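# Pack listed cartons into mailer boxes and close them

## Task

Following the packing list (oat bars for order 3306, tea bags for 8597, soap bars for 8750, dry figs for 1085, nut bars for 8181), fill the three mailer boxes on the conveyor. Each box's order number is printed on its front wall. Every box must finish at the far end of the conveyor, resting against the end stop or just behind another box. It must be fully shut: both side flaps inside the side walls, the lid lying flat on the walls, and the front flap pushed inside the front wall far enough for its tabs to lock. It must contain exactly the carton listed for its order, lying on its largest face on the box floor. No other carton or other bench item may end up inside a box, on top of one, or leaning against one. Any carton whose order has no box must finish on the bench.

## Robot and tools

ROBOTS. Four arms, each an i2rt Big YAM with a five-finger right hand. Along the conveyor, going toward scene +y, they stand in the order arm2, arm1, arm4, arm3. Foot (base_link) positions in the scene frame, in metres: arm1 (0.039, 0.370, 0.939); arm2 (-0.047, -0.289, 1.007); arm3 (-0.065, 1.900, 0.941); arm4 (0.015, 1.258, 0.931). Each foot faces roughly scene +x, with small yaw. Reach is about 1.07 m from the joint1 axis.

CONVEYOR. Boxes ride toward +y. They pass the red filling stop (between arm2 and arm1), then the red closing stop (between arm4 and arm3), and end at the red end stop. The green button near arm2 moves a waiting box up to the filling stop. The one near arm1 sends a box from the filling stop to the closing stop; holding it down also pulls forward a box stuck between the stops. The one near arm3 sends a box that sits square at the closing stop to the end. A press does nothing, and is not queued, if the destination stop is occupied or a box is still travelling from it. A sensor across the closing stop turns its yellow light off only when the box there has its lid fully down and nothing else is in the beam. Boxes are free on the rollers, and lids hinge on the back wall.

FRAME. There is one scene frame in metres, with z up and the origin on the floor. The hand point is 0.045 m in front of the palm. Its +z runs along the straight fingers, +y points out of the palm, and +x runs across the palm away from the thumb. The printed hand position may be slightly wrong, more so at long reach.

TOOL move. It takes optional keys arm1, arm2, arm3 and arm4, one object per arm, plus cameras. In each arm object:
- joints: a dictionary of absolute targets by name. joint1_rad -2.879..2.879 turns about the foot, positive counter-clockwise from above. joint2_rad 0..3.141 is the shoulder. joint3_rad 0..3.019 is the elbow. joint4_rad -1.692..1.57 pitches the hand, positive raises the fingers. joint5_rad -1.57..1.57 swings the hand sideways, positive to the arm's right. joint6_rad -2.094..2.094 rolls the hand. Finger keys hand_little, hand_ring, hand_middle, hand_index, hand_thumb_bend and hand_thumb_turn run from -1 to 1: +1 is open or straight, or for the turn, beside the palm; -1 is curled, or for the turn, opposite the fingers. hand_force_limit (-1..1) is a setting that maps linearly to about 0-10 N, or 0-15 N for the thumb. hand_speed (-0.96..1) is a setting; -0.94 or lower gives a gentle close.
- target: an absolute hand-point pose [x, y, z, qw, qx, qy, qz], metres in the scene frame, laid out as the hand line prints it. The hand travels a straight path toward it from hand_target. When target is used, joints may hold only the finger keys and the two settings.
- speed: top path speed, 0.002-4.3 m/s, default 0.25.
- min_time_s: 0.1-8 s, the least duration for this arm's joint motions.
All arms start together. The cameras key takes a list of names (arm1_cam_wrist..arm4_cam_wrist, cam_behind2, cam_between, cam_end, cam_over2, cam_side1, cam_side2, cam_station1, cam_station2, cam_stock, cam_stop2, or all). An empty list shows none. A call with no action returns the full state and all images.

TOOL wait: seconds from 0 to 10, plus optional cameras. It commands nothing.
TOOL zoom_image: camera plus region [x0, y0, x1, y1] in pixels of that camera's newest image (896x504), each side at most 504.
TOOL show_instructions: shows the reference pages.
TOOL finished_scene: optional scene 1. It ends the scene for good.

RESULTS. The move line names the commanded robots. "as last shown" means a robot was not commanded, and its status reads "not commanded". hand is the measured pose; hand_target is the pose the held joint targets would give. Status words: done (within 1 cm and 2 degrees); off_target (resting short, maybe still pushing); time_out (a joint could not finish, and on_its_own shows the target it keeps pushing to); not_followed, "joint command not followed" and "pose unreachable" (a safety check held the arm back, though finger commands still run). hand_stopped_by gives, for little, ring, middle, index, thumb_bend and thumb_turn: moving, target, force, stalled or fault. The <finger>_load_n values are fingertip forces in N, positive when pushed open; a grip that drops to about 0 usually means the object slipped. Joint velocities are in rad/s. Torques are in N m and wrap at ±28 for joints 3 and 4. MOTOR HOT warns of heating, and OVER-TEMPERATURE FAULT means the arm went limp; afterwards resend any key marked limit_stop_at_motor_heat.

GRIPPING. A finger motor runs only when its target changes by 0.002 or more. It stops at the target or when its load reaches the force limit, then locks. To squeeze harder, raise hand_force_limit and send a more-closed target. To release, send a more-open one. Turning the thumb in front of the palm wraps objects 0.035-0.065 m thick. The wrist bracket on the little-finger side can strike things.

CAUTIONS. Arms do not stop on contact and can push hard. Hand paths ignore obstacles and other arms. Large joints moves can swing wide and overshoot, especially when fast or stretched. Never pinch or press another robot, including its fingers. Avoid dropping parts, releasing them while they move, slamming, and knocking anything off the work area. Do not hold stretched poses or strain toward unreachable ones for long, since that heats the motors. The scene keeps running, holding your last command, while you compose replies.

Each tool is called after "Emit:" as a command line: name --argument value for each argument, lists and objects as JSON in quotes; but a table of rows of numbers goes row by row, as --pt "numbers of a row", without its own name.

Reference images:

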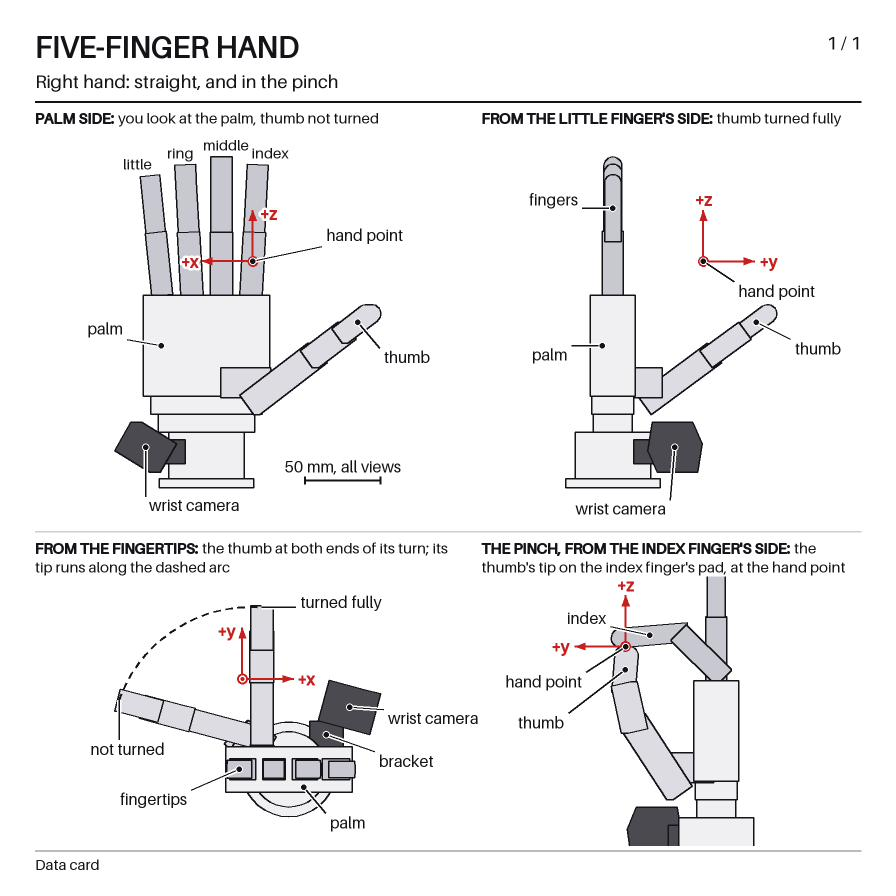

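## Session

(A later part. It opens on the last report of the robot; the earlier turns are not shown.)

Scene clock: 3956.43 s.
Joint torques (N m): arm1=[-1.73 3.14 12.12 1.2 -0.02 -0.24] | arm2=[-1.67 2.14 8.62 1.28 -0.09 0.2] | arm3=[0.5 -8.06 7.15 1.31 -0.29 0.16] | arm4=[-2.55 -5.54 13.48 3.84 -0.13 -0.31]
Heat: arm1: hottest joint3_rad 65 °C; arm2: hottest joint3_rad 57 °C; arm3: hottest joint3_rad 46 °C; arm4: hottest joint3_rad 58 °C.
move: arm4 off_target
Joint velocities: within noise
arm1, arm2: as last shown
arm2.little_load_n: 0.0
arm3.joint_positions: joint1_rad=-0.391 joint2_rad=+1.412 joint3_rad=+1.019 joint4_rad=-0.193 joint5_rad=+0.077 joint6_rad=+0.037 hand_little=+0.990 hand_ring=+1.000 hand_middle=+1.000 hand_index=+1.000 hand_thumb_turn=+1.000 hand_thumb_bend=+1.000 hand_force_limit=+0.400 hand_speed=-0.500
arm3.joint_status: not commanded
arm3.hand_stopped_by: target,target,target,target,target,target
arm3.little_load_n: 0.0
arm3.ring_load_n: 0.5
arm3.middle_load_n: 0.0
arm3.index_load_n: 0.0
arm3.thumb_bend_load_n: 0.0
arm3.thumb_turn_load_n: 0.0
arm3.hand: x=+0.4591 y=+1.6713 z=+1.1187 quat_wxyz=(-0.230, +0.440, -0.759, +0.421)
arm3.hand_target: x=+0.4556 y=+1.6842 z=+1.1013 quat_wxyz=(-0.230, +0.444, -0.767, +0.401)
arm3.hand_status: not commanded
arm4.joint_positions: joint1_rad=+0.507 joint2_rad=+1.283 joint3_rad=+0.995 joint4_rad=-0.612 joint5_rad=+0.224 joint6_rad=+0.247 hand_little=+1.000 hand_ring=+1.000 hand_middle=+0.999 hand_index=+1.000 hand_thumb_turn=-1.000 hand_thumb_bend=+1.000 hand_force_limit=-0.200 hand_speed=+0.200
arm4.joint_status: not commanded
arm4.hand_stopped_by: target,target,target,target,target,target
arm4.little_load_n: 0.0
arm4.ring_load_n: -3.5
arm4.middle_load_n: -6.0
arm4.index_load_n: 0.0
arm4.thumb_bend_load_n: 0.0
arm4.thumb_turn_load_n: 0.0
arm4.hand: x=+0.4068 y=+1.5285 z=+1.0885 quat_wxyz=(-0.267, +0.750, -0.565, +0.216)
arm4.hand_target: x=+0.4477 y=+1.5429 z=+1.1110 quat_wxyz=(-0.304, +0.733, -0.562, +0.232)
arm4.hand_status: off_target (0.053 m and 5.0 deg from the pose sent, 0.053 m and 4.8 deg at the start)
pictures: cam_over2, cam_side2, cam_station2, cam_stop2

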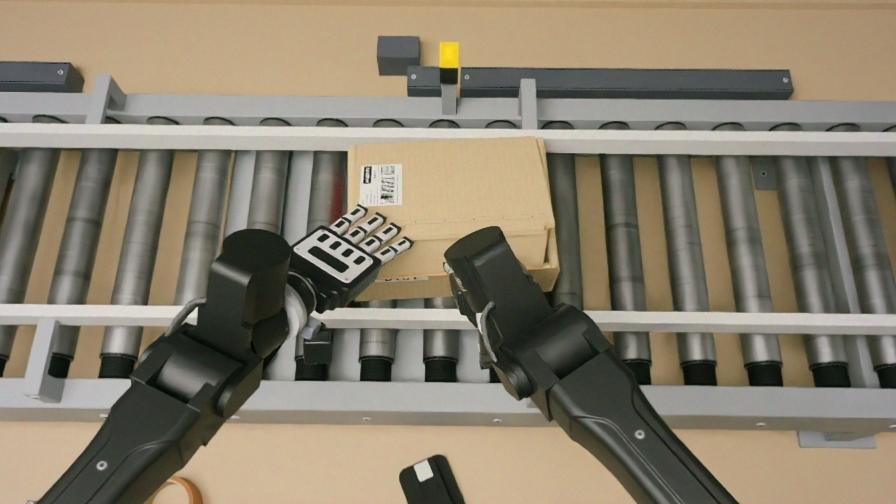

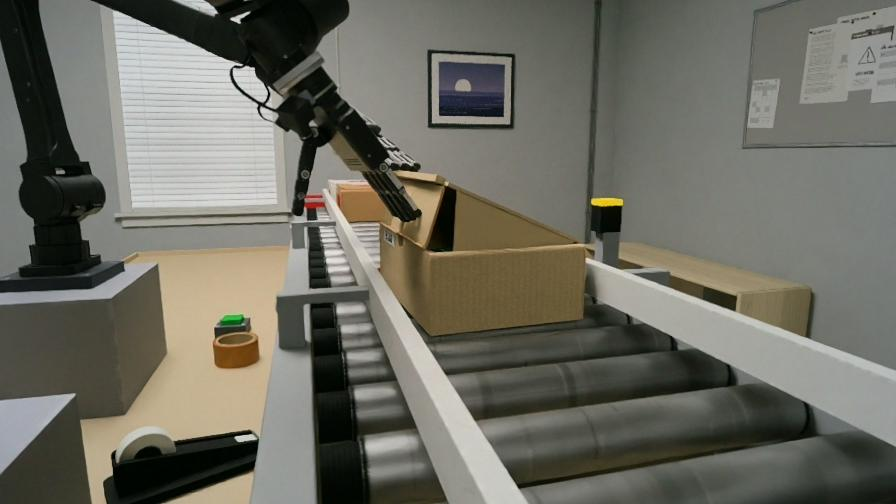

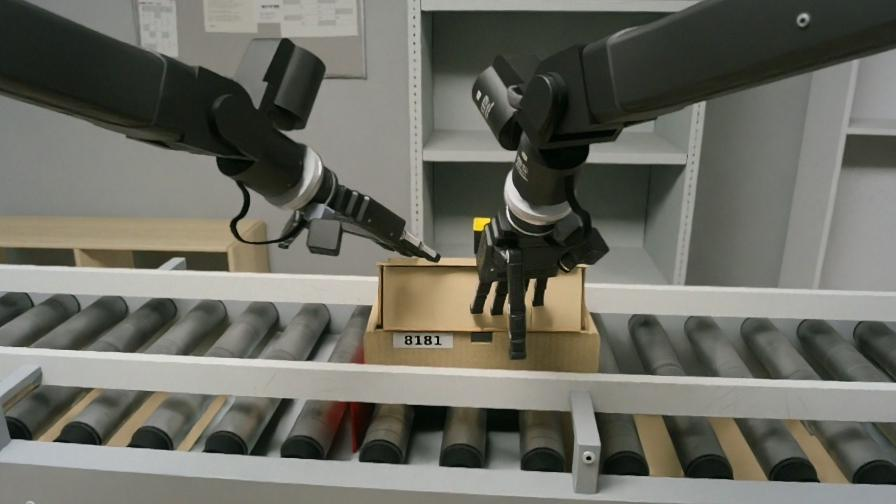

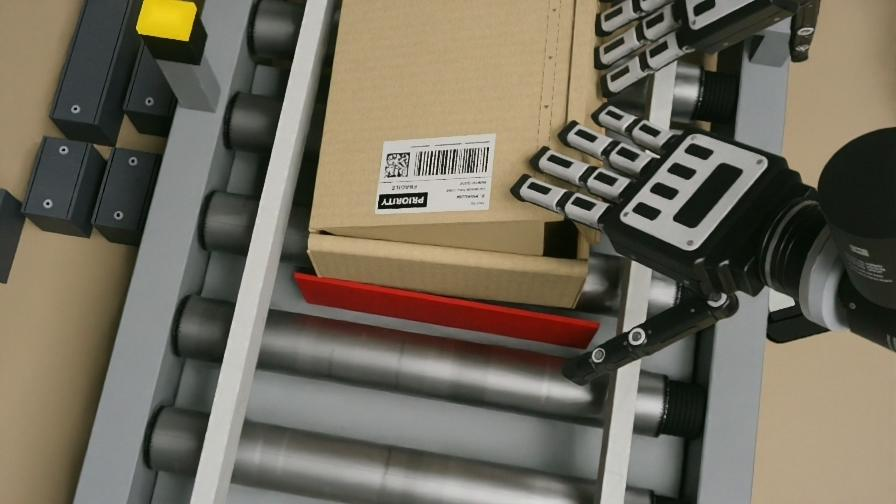

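Emit:
move --arm4 '{"target": [0.465, 1.545, 1.115, 0.3036, -0.7329, 0.5624, -0.2330], "speed": 0.06}' --arm3 '{"target": [0.462, 1.685, 1.11, 0.2309, -0.4435, 0.7681, -0.3999], "speed": 0.06}' --cameras '["cam_side2", "cam_over2", "cam_station2"]'

Emit:
zoom_image --camera "cam_side2" --region '[330, 80, 580, 280]'

Emit:
zoom_image --camera "cam_over2" --region '[330, 130, 630, 330]'

Scene clock: 3969.27 s.
Joint torques (N m): arm1=[-1.73 3.14 12.12 1.18 -0.02 -0.24] | arm2=[-1.73 2.14 8.61 1.24 -0.09 0.2] | arm3=[0.91 -7.82 9.55 0.34 -0.18 0.17] | arm4=[-1.79 -8.64 13 3 -0.16 -0.25]
Heat: arm1: hottest joint3_rad 65 °C; arm2: hottest joint3_rad 57 °C; arm3: hottest joint3_rad 46 °C; arm4: hottest joint3_rad 59 °C.
move: arm3 off_target; arm4 off_target
Joint velocities: within noise
arm1, arm2: as last shown
arm2.little_load_n: -0.5
arm3.joint_positions: joint1_rad=-0.389 joint2_rad=+1.412 joint3_rad=+1.019 joint4_rad=-0.193 joint5_rad=+0.077 joint6_rad=+0.040 hand_little=+0.990 hand_ring=+1.000 hand_middle=+1.000 hand_index=+1.000 hand_thumb_turn=+1.000 hand_thumb_bend=+1.000 hand_force_limit=+0.400 hand_speed=-0.500
arm3.joint_status: not commanded
arm3.hand_stopped_by: target,target,target,target,target,target
arm3.little_load_n: -0.5
arm3.ring_load_n: 0.5
arm3.middle_load_n: 0.0
arm3.index_load_n: 0.0
arm3.thumb_bend_load_n: 0.0
arm3.thumb_turn_load_n: 0.0
arm3.hand: x=+0.4596 y=+1.6722 z=+1.1187 quat_wxyz=(-0.231, +0.440, -0.759, +0.420)
arm3.hand_target: x=+0.4618 y=+1.6852 z=+1.1100 quat_wxyz=(-0.231, +0.444, -0.768, +0.400)
arm3.hand_status: off_target (0.016 m and 2.6 deg from the pose sent, 0.017 m and 2.7 deg at the start)
arm4.joint_positions: joint1_rad=+0.481 joint2_rad=+1.340 joint3_rad=+1.041 joint4_rad=-0.598 joint5_rad=+0.216 joint6_rad=+0.233 hand_little=+1.000 hand_ring=+1.000 hand_middle=+1.000 hand_index=+1.000 hand_thumb_turn=-1.000 hand_thumb_bend=+1.000 hand_force_limit=-0.200 hand_speed=+0.200
arm4.joint_status: not commanded
arm4.hand_stopped_by: target,target,target,target,target,target
arm4.little_load_n: -0.5
arm4.ring_load_n: -1.5
arm4.middle_load_n: 0.0
arm4.index_load_n: -2.0
arm4.thumb_bend_load_n: 0.0
arm4.thumb_turn_load_n: 0.0
arm4.hand: x=+0.4307 y=+1.5302 z=+1.0866 quat_wxyz=(-0.266, +0.747, -0.569, +0.218)
arm4.hand_target: x=+0.4624 y=+1.5437 z=+1.1158 quat_wxyz=(-0.304, +0.733, -0.562, +0.234)
arm4.hand_status: off_target (0.047 m and 5.0 deg from the pose sent, 0.066 m and 5.0 deg at the start)
pictures: cam_over2, cam_side2, cam_station2

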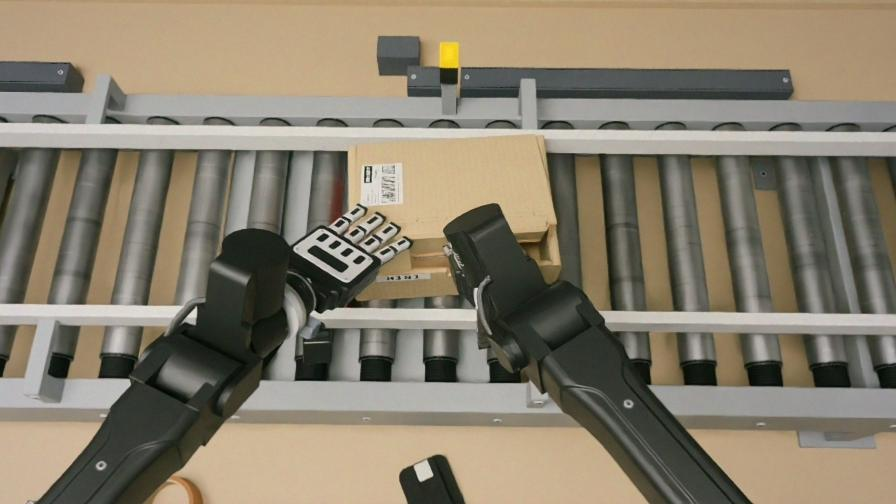

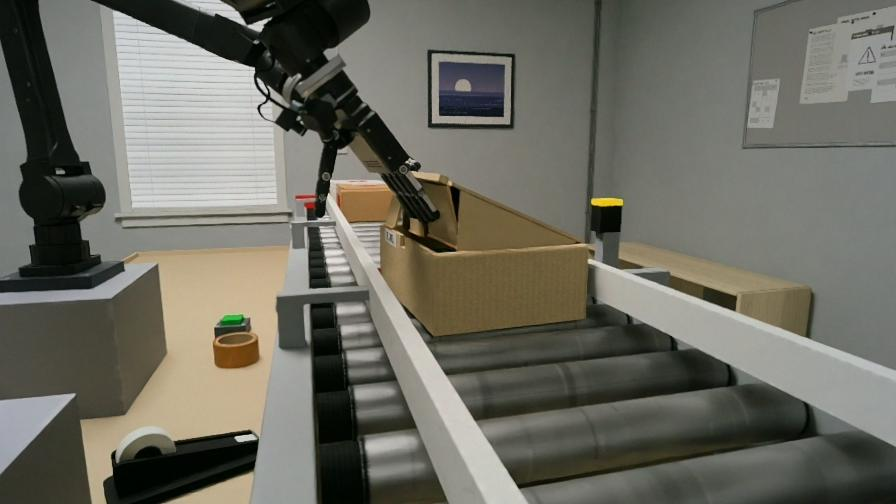

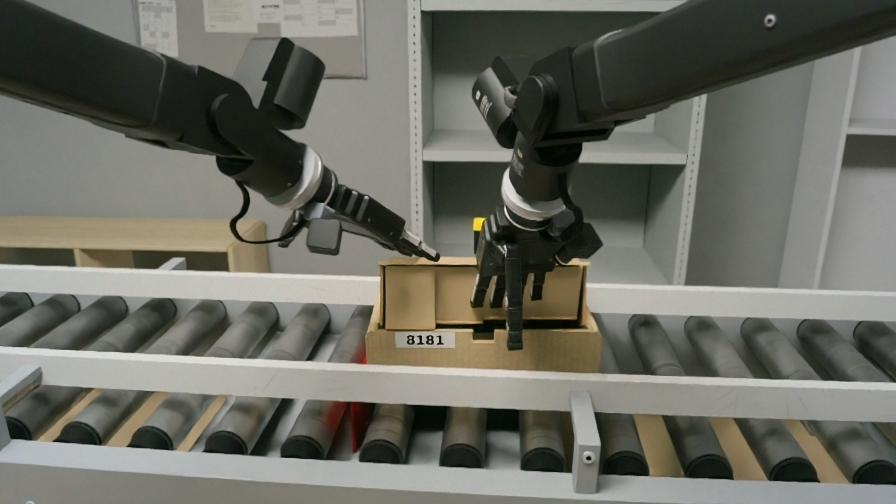

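Scaled by 2.016 from the camera's image (finer frame: 1280x720).

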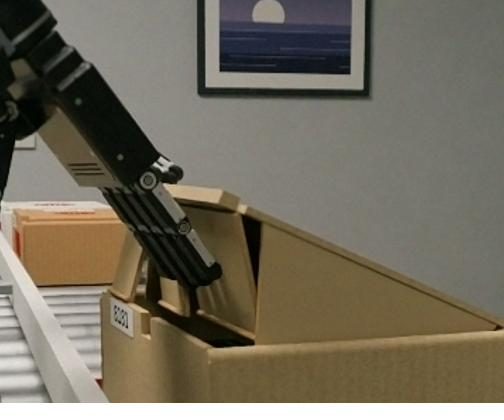

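Scaled by 1.680 from the camera's image (finer frame: 1280x720).

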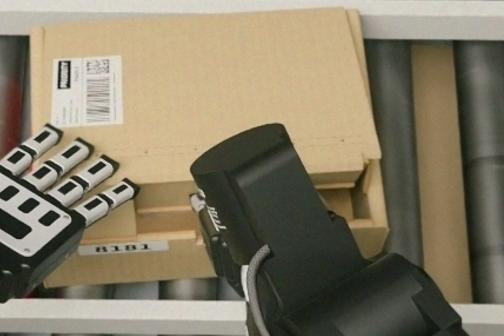

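Emit:
move --arm3 '{"target": [0.465, 1.69, 1.135, 0.2309, -0.4435, 0.7681, -0.3999], "speed": 0.06}' --cameras '["cam_side2", "cam_over2", "cam_station2", "arm3_cam_wrist", "arm4_cam_wrist"]'

Emit:
zoom_image --camera "cam_side2" --region '[330, 80, 580, 280]'

Emit:
zoom_image --camera "cam_station2" --region '[340, 230, 620, 420]'

Scene clock: 3989.83 s.
Joint torques (N m): arm1=[-1.73 3.14 12.12 1.18 -0.02 -0.24] | arm2=[-1.73 2.14 8.61 1.28 -0.09 0.2] | arm3=[0.73 -8.82 11.3 0.36 -0.06 0.15] | arm4=[-1.85 -8.64 13.01 3.02 -0.16 -0.25]
Heat: arm1: hottest joint3_rad 65 °C; arm2: hottest joint3_rad 57 °C; arm3: hottest joint3_rad 47 °C; arm4: hottest joint3_rad 56 °C.
move: arm3 off_target
Joint velocities: within noise
arm1, arm2, arm4: as last shown
arm2.little_load_n: 0.5
arm3.joint_positions: joint1_rad=-0.376 joint2_rad=+1.406 joint3_rad=+1.046 joint4_rad=-0.265 joint5_rad=+0.083 joint6_rad=+0.051 hand_little=+0.990 hand_ring=+1.000 hand_middle=+1.000 hand_index=+1.000 hand_thumb_turn=+1.000 hand_thumb_bend=+1.000 hand_force_limit=+0.400 hand_speed=-0.500
arm3.joint_status: not commanded
arm3.hand_stopped_by: target,target,target,target,target,target
arm3.little_load_n: -0.5
arm3.ring_load_n: 0.5
arm3.middle_load_n: 0.0
arm3.index_load_n: 0.0
arm3.thumb_bend_load_n: 0.0
arm3.thumb_turn_load_n: 0.0
arm3.hand: x=+0.4579 y=+1.6811 z=+1.1236 quat_wxyz=(-0.224, +0.445, -0.767, +0.405)
arm3.hand_target: x=+0.4650 y=+1.6900 z=+1.1351 quat_wxyz=(-0.231, +0.444, -0.768, +0.400)
arm3.hand_status: off_target (0.016 m and 1.0 deg from the pose sent, 0.025 m and 2.6 deg at the start)
pictures: arm3_cam_wrist, arm4_cam_wrist, cam_over2, cam_side2, cam_station2

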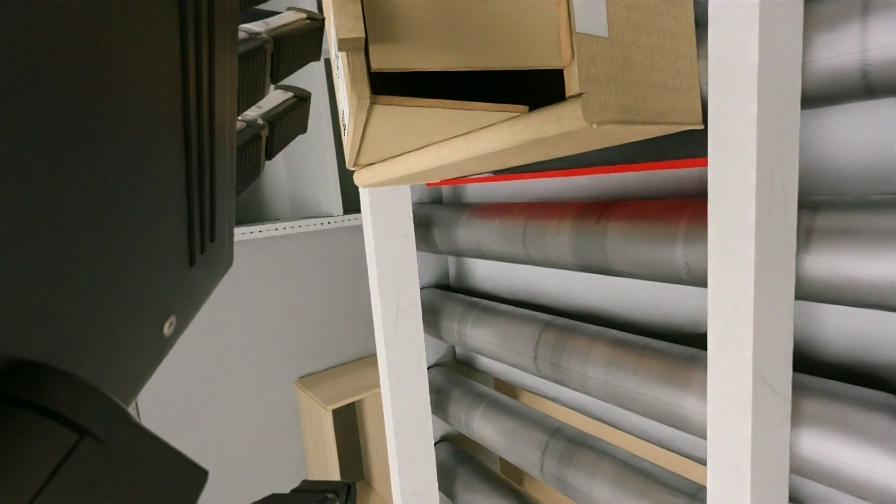

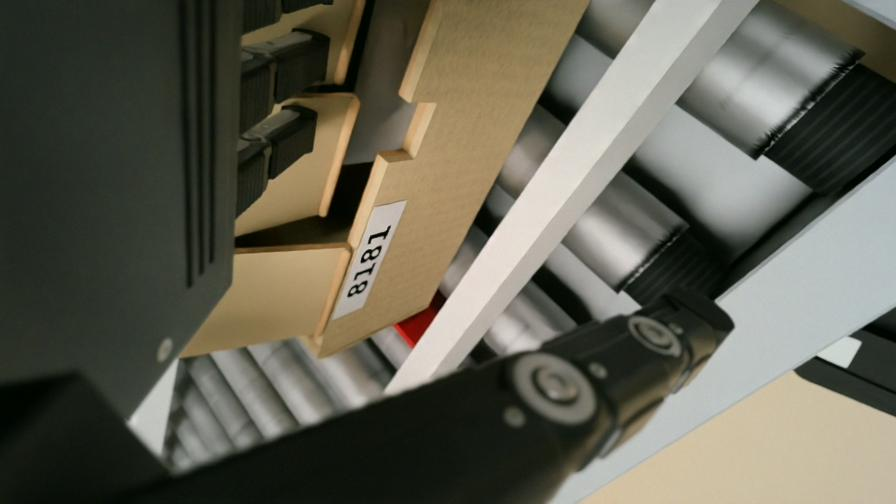

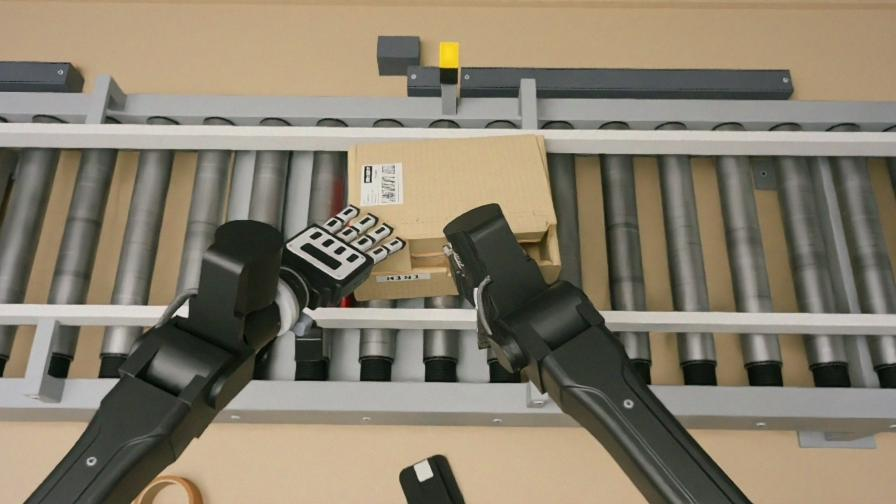

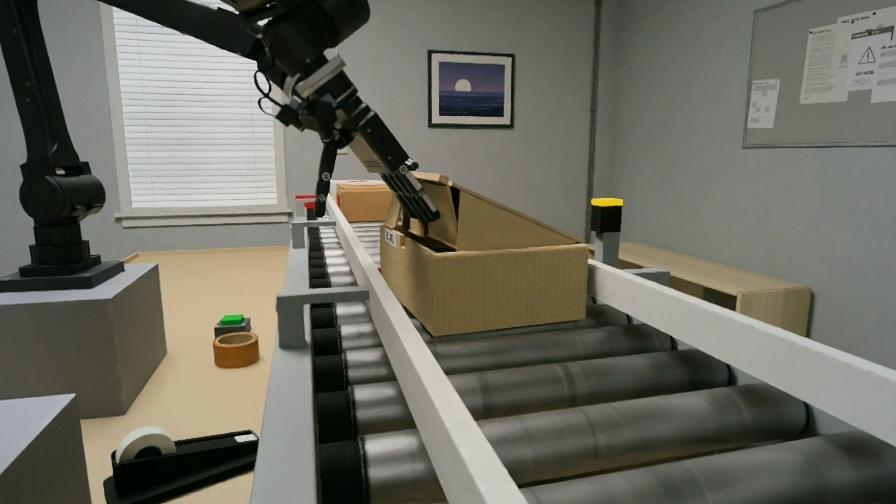

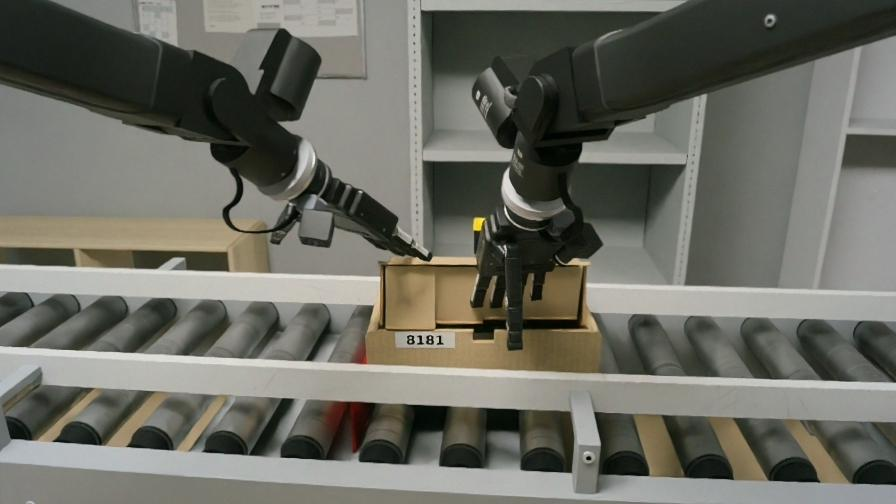

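Scaled by 2.016 from the camera's image (finer frame: 1280x720).

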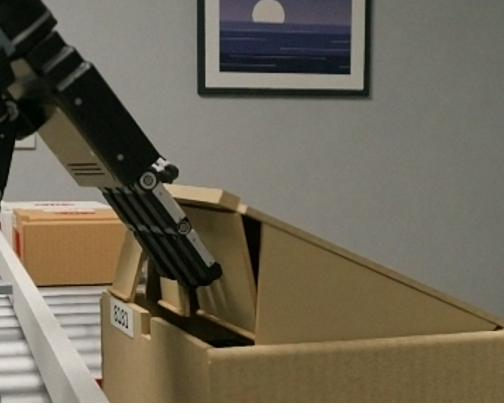

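Scaled by 1.800 from the camera's image (finer frame: 1280x720).

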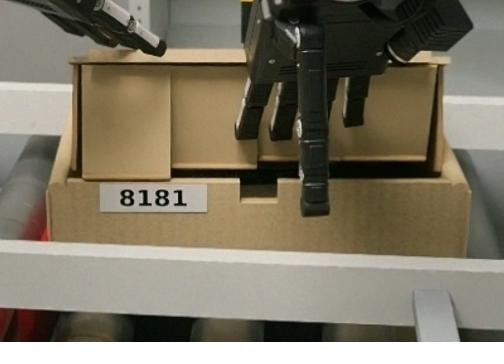

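Emit:
move --arm3 '{"target": [0.40, 1.71, 1.165, 0.2309, -0.4435, 0.7681, -0.3999], "speed": 0.12}' --cameras '[]'

Emit:
move --arm3 '{"target": [0.35, 1.69, 1.13, 0.2309, -0.4435, 0.7681, -0.3999], "speed": 0.12, "joints": {"hand_little": -1, "hand_ring": -1, "hand_middle": -1, "hand_speed": 0}}' --cameras '["cam_side2", "cam_over2", "cam_station2", "arm3_cam_wrist"]'

Emit:
zoom_image --camera "cam_station2" --region '[340, 200, 620, 400]'

Scene clock: 4008.00 s.
Joint torques (N m): arm1=[-1.73 3.14 12.12 1.18 -0.02 -0.24] | arm2=[-1.73 2.14 8.59 1.26 -0.09 0.2] | arm3=[-1.14 -7 8.96 1.01 -0.19 0.01] | arm4=[-1.73 -9.93 12.55 2.51 -0.16 -0.26]
Heat: arm1: hottest joint3_rad 65 °C; arm2: hottest joint3_rad 57 °C; arm3: hottest joint3_rad 48 °C; arm4: hottest joint3_rad 56 °C.
move: arm3 done
Joint velocities: within noise
arm1, arm2, arm4: as last shown
arm1.index_load_n: -0.5
arm2.little_load_n: 0.0
arm3.joint_positions: joint1_rad=-0.372 joint2_rad=+1.212 joint3_rad=+0.980 joint4_rad=-0.385 joint5_rad=+0.057 joint6_rad=+0.054 hand_little=+0.990 hand_ring=+1.000 hand_middle=+1.000 hand_index=+1.000 hand_thumb_turn=+1.000 hand_thumb_bend=+1.000 hand_force_limit=+0.400 hand_speed=-0.500
arm3.joint_status: not commanded
arm3.hand_stopped_by: target,target,target,target,target,target
arm3.little_load_n: -0.5
arm3.ring_load_n: 0.0
arm3.middle_load_n: 0.0
arm3.index_load_n: 0.0
arm3.thumb_bend_load_n: -0.5
arm3.thumb_turn_load_n: 0.0
arm3.hand: x=+0.4072 y=+1.7125 z=+1.1648 quat_wxyz=(-0.237, +0.449, -0.762, +0.401)
arm3.hand_target: x=+0.4018 y=+1.7130 z=+1.1648 quat_wxyz=(-0.236, +0.447, -0.767, +0.396)
arm3.hand_status: done (0.008 m and 1.1 deg from the pose sent, 0.077 m and 1.0 deg at the start)
arm4.joint_positions: joint1_rad=+0.480 joint2_rad=+1.353 joint3_rad=+1.047 joint4_rad=-0.584 joint5_rad=+0.218 joint6_rad=+0.233 hand_little=+1.000 hand_ring=+1.000 hand_middle=+1.000 hand_index=+1.000 hand_thumb_turn=-1.000 hand_thumb_bend=+1.000 hand_force_limit=-0.200 hand_speed=+0.200
arm4.ring_load_n: -1.0
arm4.index_load_n: 0.0
arm4.hand: x=+0.4362 y=+1.5325 z=+1.0848 quat_wxyz=(-0.268, +0.745, -0.569, +0.220)
arm4.hand_target: x=+0.4626 y=+1.5437 z=+1.1154 quat_wxyz=(-0.304, +0.732, -0.562, +0.234)

Scene clock: 4009.27 s.
Joint torques (N m): arm1=[-1.67 3.14 12.12 1.2 -0.02 -0.24] | arm2=[-1.67 2.14 8.61 1.26 -0.09 0.2] | arm3=[-1.32 -6.12 8.66 2.63 -0.22 -0.17] | arm4=[-1.67 -9.99 12.55 2.5 -0.17 -0.26]
Heat: arm1: hottest joint3_rad 65 °C; arm2: hottest joint3_rad 57 °C; arm3: hottest joint3_rad 48 °C; arm4: hottest joint3_rad 56 °C.
move: arm3 off_target
Joint velocities: within noise
arm1, arm2, arm4: as last shown
arm1.index_load_n: 0.0
arm3.joint_positions: joint1_rad=-0.471 joint2_rad=+1.137 joint3_rad=+0.828 joint4_rad=-0.352 joint5_rad=-0.010 joint6_rad=+0.022 hand_little=-1.000 hand_ring=-1.000 hand_middle=-1.000 hand_index=+1.000 hand_thumb_turn=+1.000 hand_thumb_bend=+1.000 hand_force_limit=+0.400 hand_speed=+0.000
arm3.joint_status: all done
arm3.hand_stopped_by: target,target,target,target,target,target
arm3.little_load_n: 0.0
arm3.ring_load_n: 0.0
arm3.middle_load_n: 0.0
arm3.index_load_n: 0.0
arm3.thumb_bend_load_n: 0.0
arm3.thumb_turn_load_n: 0.0
arm3.hand: x=+0.3510 y=+1.6999 z=+1.1224 quat_wxyz=(-0.226, +0.442, -0.779, +0.383)
arm3.hand_target: x=+0.3521 y=+1.6951 z=+1.1311 quat_wxyz=(-0.232, +0.441, -0.770, +0.399)
arm3.hand_status: off_target (0.013 m and 2.3 deg from the pose sent, 0.071 m and 1.1 deg at the start)
pictures: arm3_cam_wrist, cam_over2, cam_side2, cam_station2

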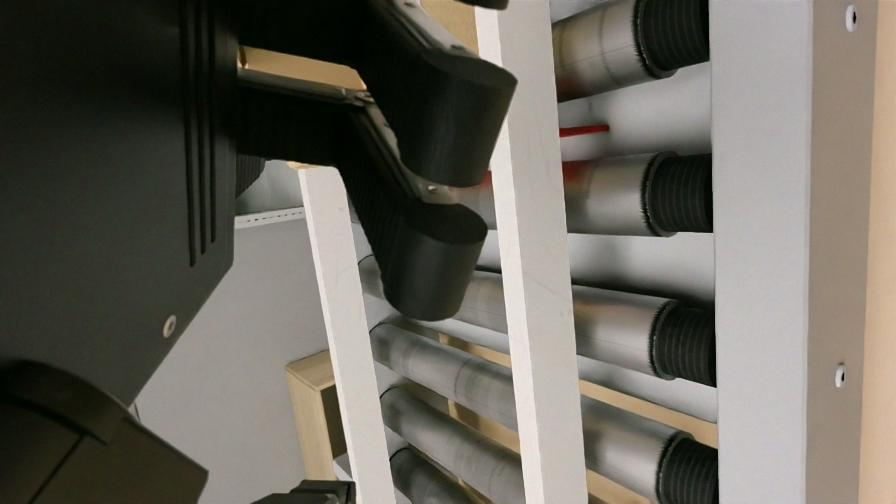

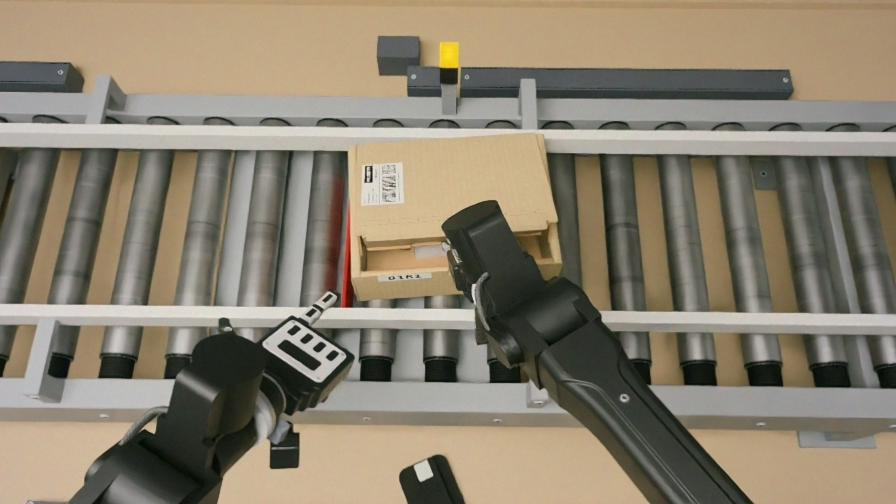

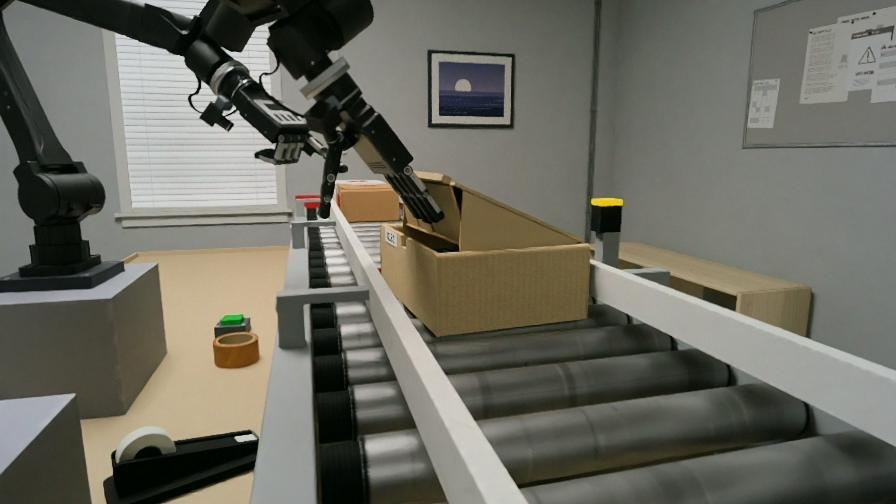

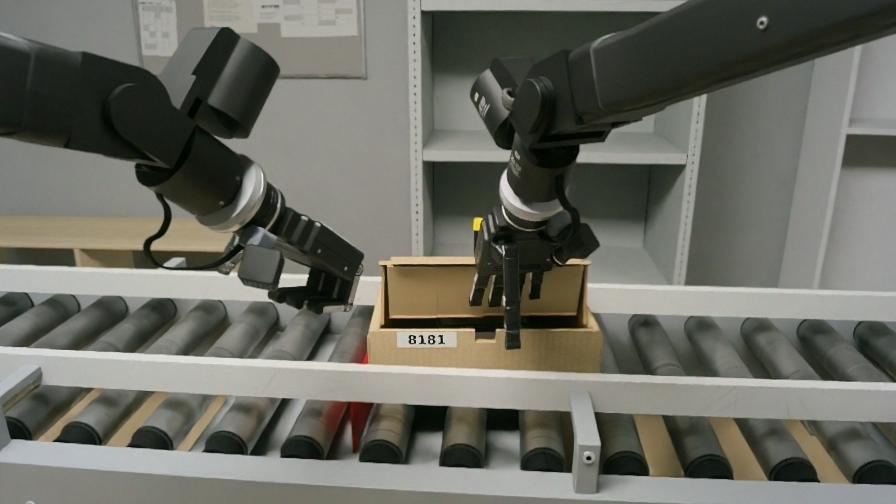

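Scaled by 1.800 from the camera's image (finer frame: 1280x720).

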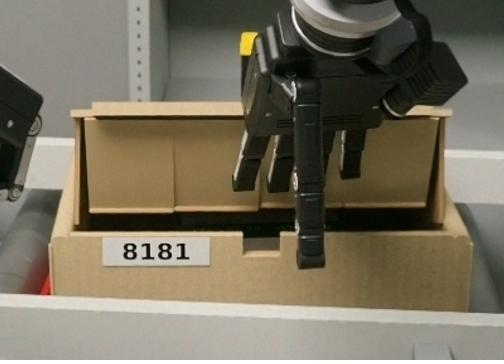

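Emit:
move --arm3 '{"target": [0.40, 1.71, 1.20, 0.2309, -0.4435, 0.7681, -0.3999], "speed": 0.15, "joints": {"hand_little": 1, "hand_ring": 1, "hand_middle": 1}}'

Emit:
move --arm3 '{"target": [0.48, 1.69, 1.185, 0.2309, -0.4435, 0.7681, -0.3999], "speed": 0.12}'

Emit:
move --arm3 '{"target": [0.48, 1.69, 1.145, 0.2309, -0.4435, 0.7681, -0.3999], "speed": 0.06}' --cameras '["cam_side2", "cam_over2", "cam_station2", "arm3_cam_wrist"]'

Emit:
zoom_image --camera "cam_station2" --region '[340, 200, 620, 400]'

Emit:
zoom_image --camera "cam_side2" --region '[330, 80, 580, 280]'

Scene clock: 4021.80 s.
Joint torques (N m): arm1=[-1.67 3.14 12.12 1.2 -0.02 -0.24] | arm2=[-1.61 2.14 8.61 1.25 -0.09 0.2] | arm3=[-0.03 -4.84 13.67 0.95 0.11 0.05] | arm4=[-1.73 -9.93 12.55 2.51 -0.16 -0.26]
Heat: arm1: hottest joint3_rad 65 °C; arm2: hottest joint3_rad 57 °C; arm3: hottest joint3_rad 50 °C; arm4: hottest joint3_rad 54 °C.
move: arm3 off_target
Joint velocities: within noise
arm1.joint_positions: joint1_rad=+0.333 joint2_rad=+0.555 joint3_rad=+1.383 joint4_rad=-1.366 joint5_rad=+0.005 joint6_rad=-0.964 hand_little=+1.000 hand_ring=+1.000 hand_middle=+1.000 hand_index=+1.000 hand_thumb_turn=+1.000 hand_thumb_bend=+1.000 hand_force_limit=+0.000 hand_speed=-0.800
arm1.joint_status: not commanded
arm1.hand_stopped_by: target,target,target,target,target,target
arm1.little_load_n: 0.0
arm1.ring_load_n: 0.0
arm1.middle_load_n: 0.0
arm1.index_load_n: 0.0
arm1.thumb_bend_load_n: 0.0
arm1.thumb_turn_load_n: 0.0
arm1.hand: x=+0.2210 y=+0.4245 z=+1.4221 quat_wxyz=(-0.246, +0.864, -0.069, +0.435)
arm1.hand_target: x=+0.2175 y=+0.4188 z=+1.4390 quat_wxyz=(-0.244, +0.857, -0.067, +0.448)
arm1.hand_status: not commanded
arm2.joint_positions: joint1_rad=+0.331 joint2_rad=+0.608 joint3_rad=+1.351 joint4_rad=-1.325 joint5_rad=-0.101 joint6_rad=-1.001 hand_little=+1.000 hand_ring=+1.000 hand_middle=+1.000 hand_index=+1.000 hand_thumb_turn=-1.000 hand_thumb_bend=+1.000 hand_force_limit=-0.300 hand_speed=-0.850
arm2.joint_status: not commanded
arm2.hand_stopped_by: target,target,target,target,target,target
arm2.little_load_n: 0.0
arm2.ring_load_n: 0.0
arm2.middle_load_n: 0.0
arm2.index_load_n: 0.0
arm2.thumb_bend_load_n: 0.0
arm2.thumb_turn_load_n: 0.0
arm2.hand: x=+0.1762 y=-0.2476 z=+1.4704 quat_wxyz=(-0.231, +0.872, -0.116, +0.416)
arm2.hand_target: x=+0.1713 y=-0.2494 z=+1.4815 quat_wxyz=(-0.235, +0.868, -0.124, +0.419)
arm2.hand_status: not commanded
arm3.joint_positions: joint1_rad=-0.389 joint2_rad=+1.177 joint3_rad=+0.999 joint4_rad=-0.478 joint5_rad=+0.049 joint6_rad=+0.033 hand_little=+1.000 hand_ring=+1.000 hand_middle=+1.000 hand_index=+1.000 hand_thumb_turn=+1.000 hand_thumb_bend=+1.000 hand_force_limit=+0.400 hand_speed=+0.000
arm3.joint_status: all done
arm3.hand_stopped_by: target,target,target,target,target,target
arm3.little_load_n: 0.0
arm3.ring_load_n: 0.0
arm3.middle_load_n: 0.0
arm3.index_load_n: 0.0
arm3.thumb_bend_load_n: 0.0
arm3.thumb_turn_load_n: 0.0
arm3.hand: x=+0.3876 y=+1.7127 z=+1.1744 quat_wxyz=(-0.222, +0.458, -0.768, +0.389)
arm3.hand_target: x=+0.3998 y=+1.7111 z=+1.1989 quat_wxyz=(-0.232, +0.451, -0.764, +0.399)
arm3.hand_status: off_target (0.029 m and 2.3 deg from the pose sent, 0.092 m and 2.3 deg at the start)
arm4: as last shown
pictures: none

Scene clock: 4023.17 s.
Joint torques (N m): arm1=[-1.73 3.19 12.12 1.18 -0.02 -0.24] | arm2=[-1.67 2.2 8.62 1.28 -0.09 0.2] | arm3=[0.09 -7.88 13.74 2.5 0.13 0.07] | arm4=[-1.67 -9.93 12.55 2.52 -0.16 -0.25]
Heat: arm1: hottest joint3_rad 65 °C; arm2: hottest joint3_rad 57 °C; arm3: hottest joint3_rad 50 °C; arm4: hottest joint3_rad 54 °C.
move: arm3 off_target
Joint velocities: within noise
arm1, arm2, arm4: as last shown
arm1.little_load_n: -0.5
arm1.ring_load_n: -0.5
arm2.ring_load_n: -0.5
arm3.joint_positions: joint1_rad=-0.366 joint2_rad=+1.389 joint3_rad=+1.150 joint4_rad=-0.460 joint5_rad=+0.089 joint6_rad=+0.068 hand_little=+1.000 hand_ring=+1.000 hand_middle=+1.000 hand_index=+1.000 hand_thumb_turn=+1.000 hand_thumb_bend=+1.000 hand_force_limit=+0.400 hand_speed=+0.000
arm3.joint_status: not commanded
arm3.hand_stopped_by: target,target,target,target,target,target
arm3.little_load_n: 0.0
arm3.ring_load_n: 0.0
arm3.middle_load_n: 0.0
arm3.index_load_n: 0.0
arm3.thumb_bend_load_n: 0.0
arm3.thumb_turn_load_n: 0.0
arm3.hand: x=+0.4523 y=+1.6895 z=+1.1549 quat_wxyz=(-0.207, +0.450, -0.782, +0.377)
arm3.hand_target: x=+0.4757 y=+1.6851 z=+1.1856 quat_wxyz=(-0.229, +0.439, -0.770, +0.402)
arm3.hand_status: off_target (0.041 m and 4.2 deg from the pose sent, 0.096 m and 2.3 deg at the start)
arm4.ring_load_n: -1.5
pictures: none

Scene clock: 4024.50 s.
Joint torques (N m): arm1=[-1.73 3.14 12.12 1.2 -0.02 -0.24] | arm2=[-1.73 2.14 8.59 1.25 -0.09 0.2] | arm3=[0.09 -8.47 8.9 2.61 0.12 0.05] | arm4=[-1.67 -9.99 12.55 2.51 -0.16 -0.26]
Heat: arm1: hottest joint3_rad 65 °C; arm2: hottest joint3_rad 57 °C; arm3: hottest joint3_rad 50 °C; arm4: hottest joint3_rad 54 °C.
move: arm3 done
Joint velocities: within noise
arm1, arm2, arm4: as last shown
arm1.little_load_n: 0.0
arm1.ring_load_n: 0.0
arm1.middle_load_n: -0.5
arm1.index_load_n: -0.5
arm2.ring_load_n: 0.0
arm3.joint_positions: joint1_rad=-0.359 joint2_rad=+1.423 joint3_rad=+1.132 joint4_rad=-0.357 joint5_rad=+0.089 joint6_rad=+0.068 hand_little=+1.000 hand_ring=+1.000 hand_middle=+1.000 hand_index=+1.000 hand_thumb_turn=+1.000 hand_thumb_bend=+1.000 hand_force_limit=+0.400 hand_speed=+0.000
arm3.joint_status: not commanded
arm3.hand_stopped_by: target,target,target,target,target,target
arm3.little_load_n: 0.0
arm3.ring_load_n: 0.0
arm3.middle_load_n: 0.0
arm3.index_load_n: 0.0
arm3.thumb_bend_load_n: 0.0
arm3.thumb_turn_load_n: 0.0
arm3.hand: x=+0.4711 y=+1.6859 z=+1.1446 quat_wxyz=(-0.222, +0.447, -0.772, +0.395)
arm3.hand_target: x=+0.4785 y=+1.6885 z=+1.1433 quat_wxyz=(-0.229, +0.443, -0.769, +0.399)
arm3.hand_status: done (0.010 m and 1.3 deg from the pose sent, 0.029 m and 4.2 deg at the start)
arm4.ring_load_n: -1.0
pictures: arm3_cam_wrist, cam_over2, cam_side2, cam_station2

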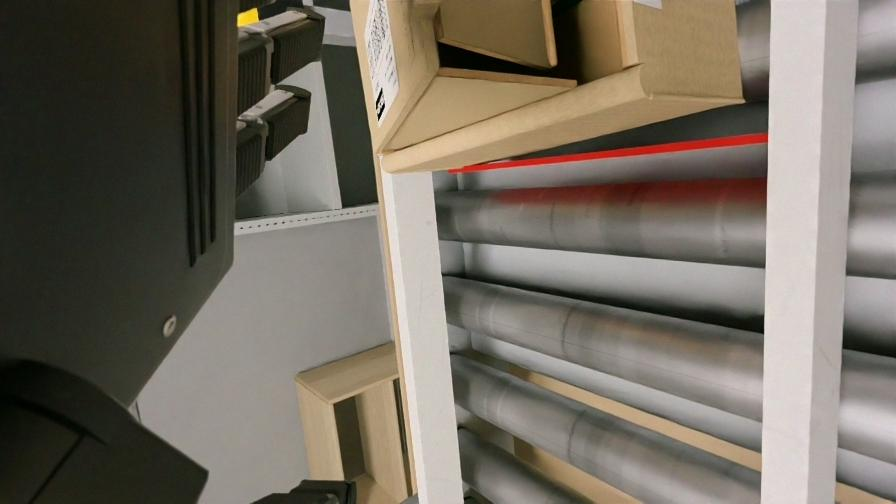

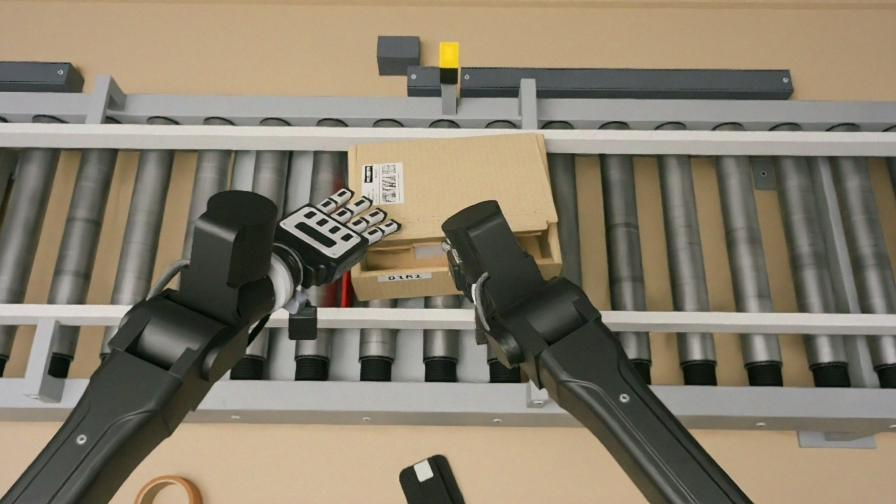

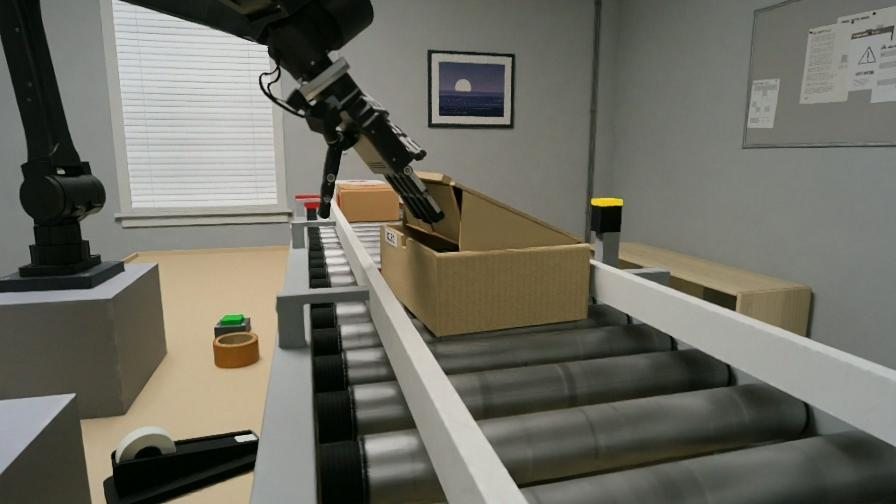

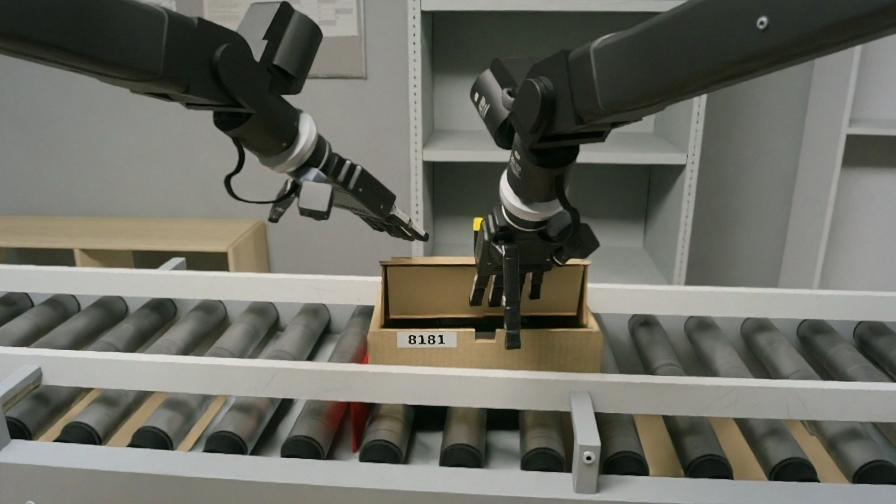

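Scaled by 1.800 from the camera's image (finer frame: 1280x720).

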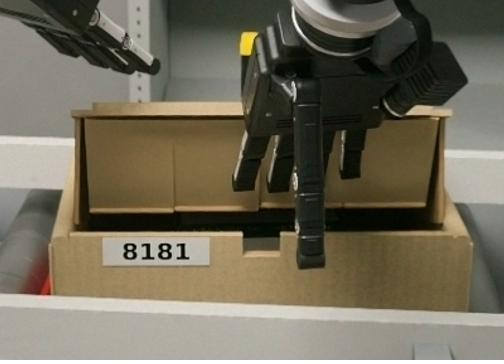

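Scaled by 2.016 from the camera's image (finer frame: 1280x720).

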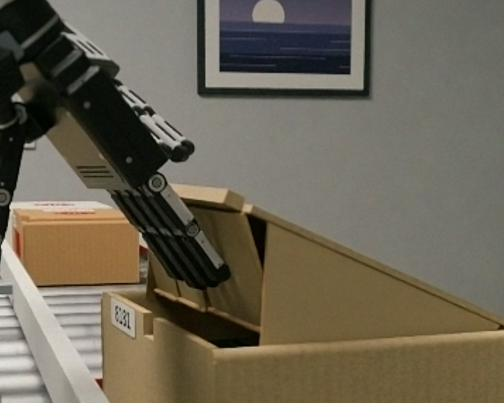

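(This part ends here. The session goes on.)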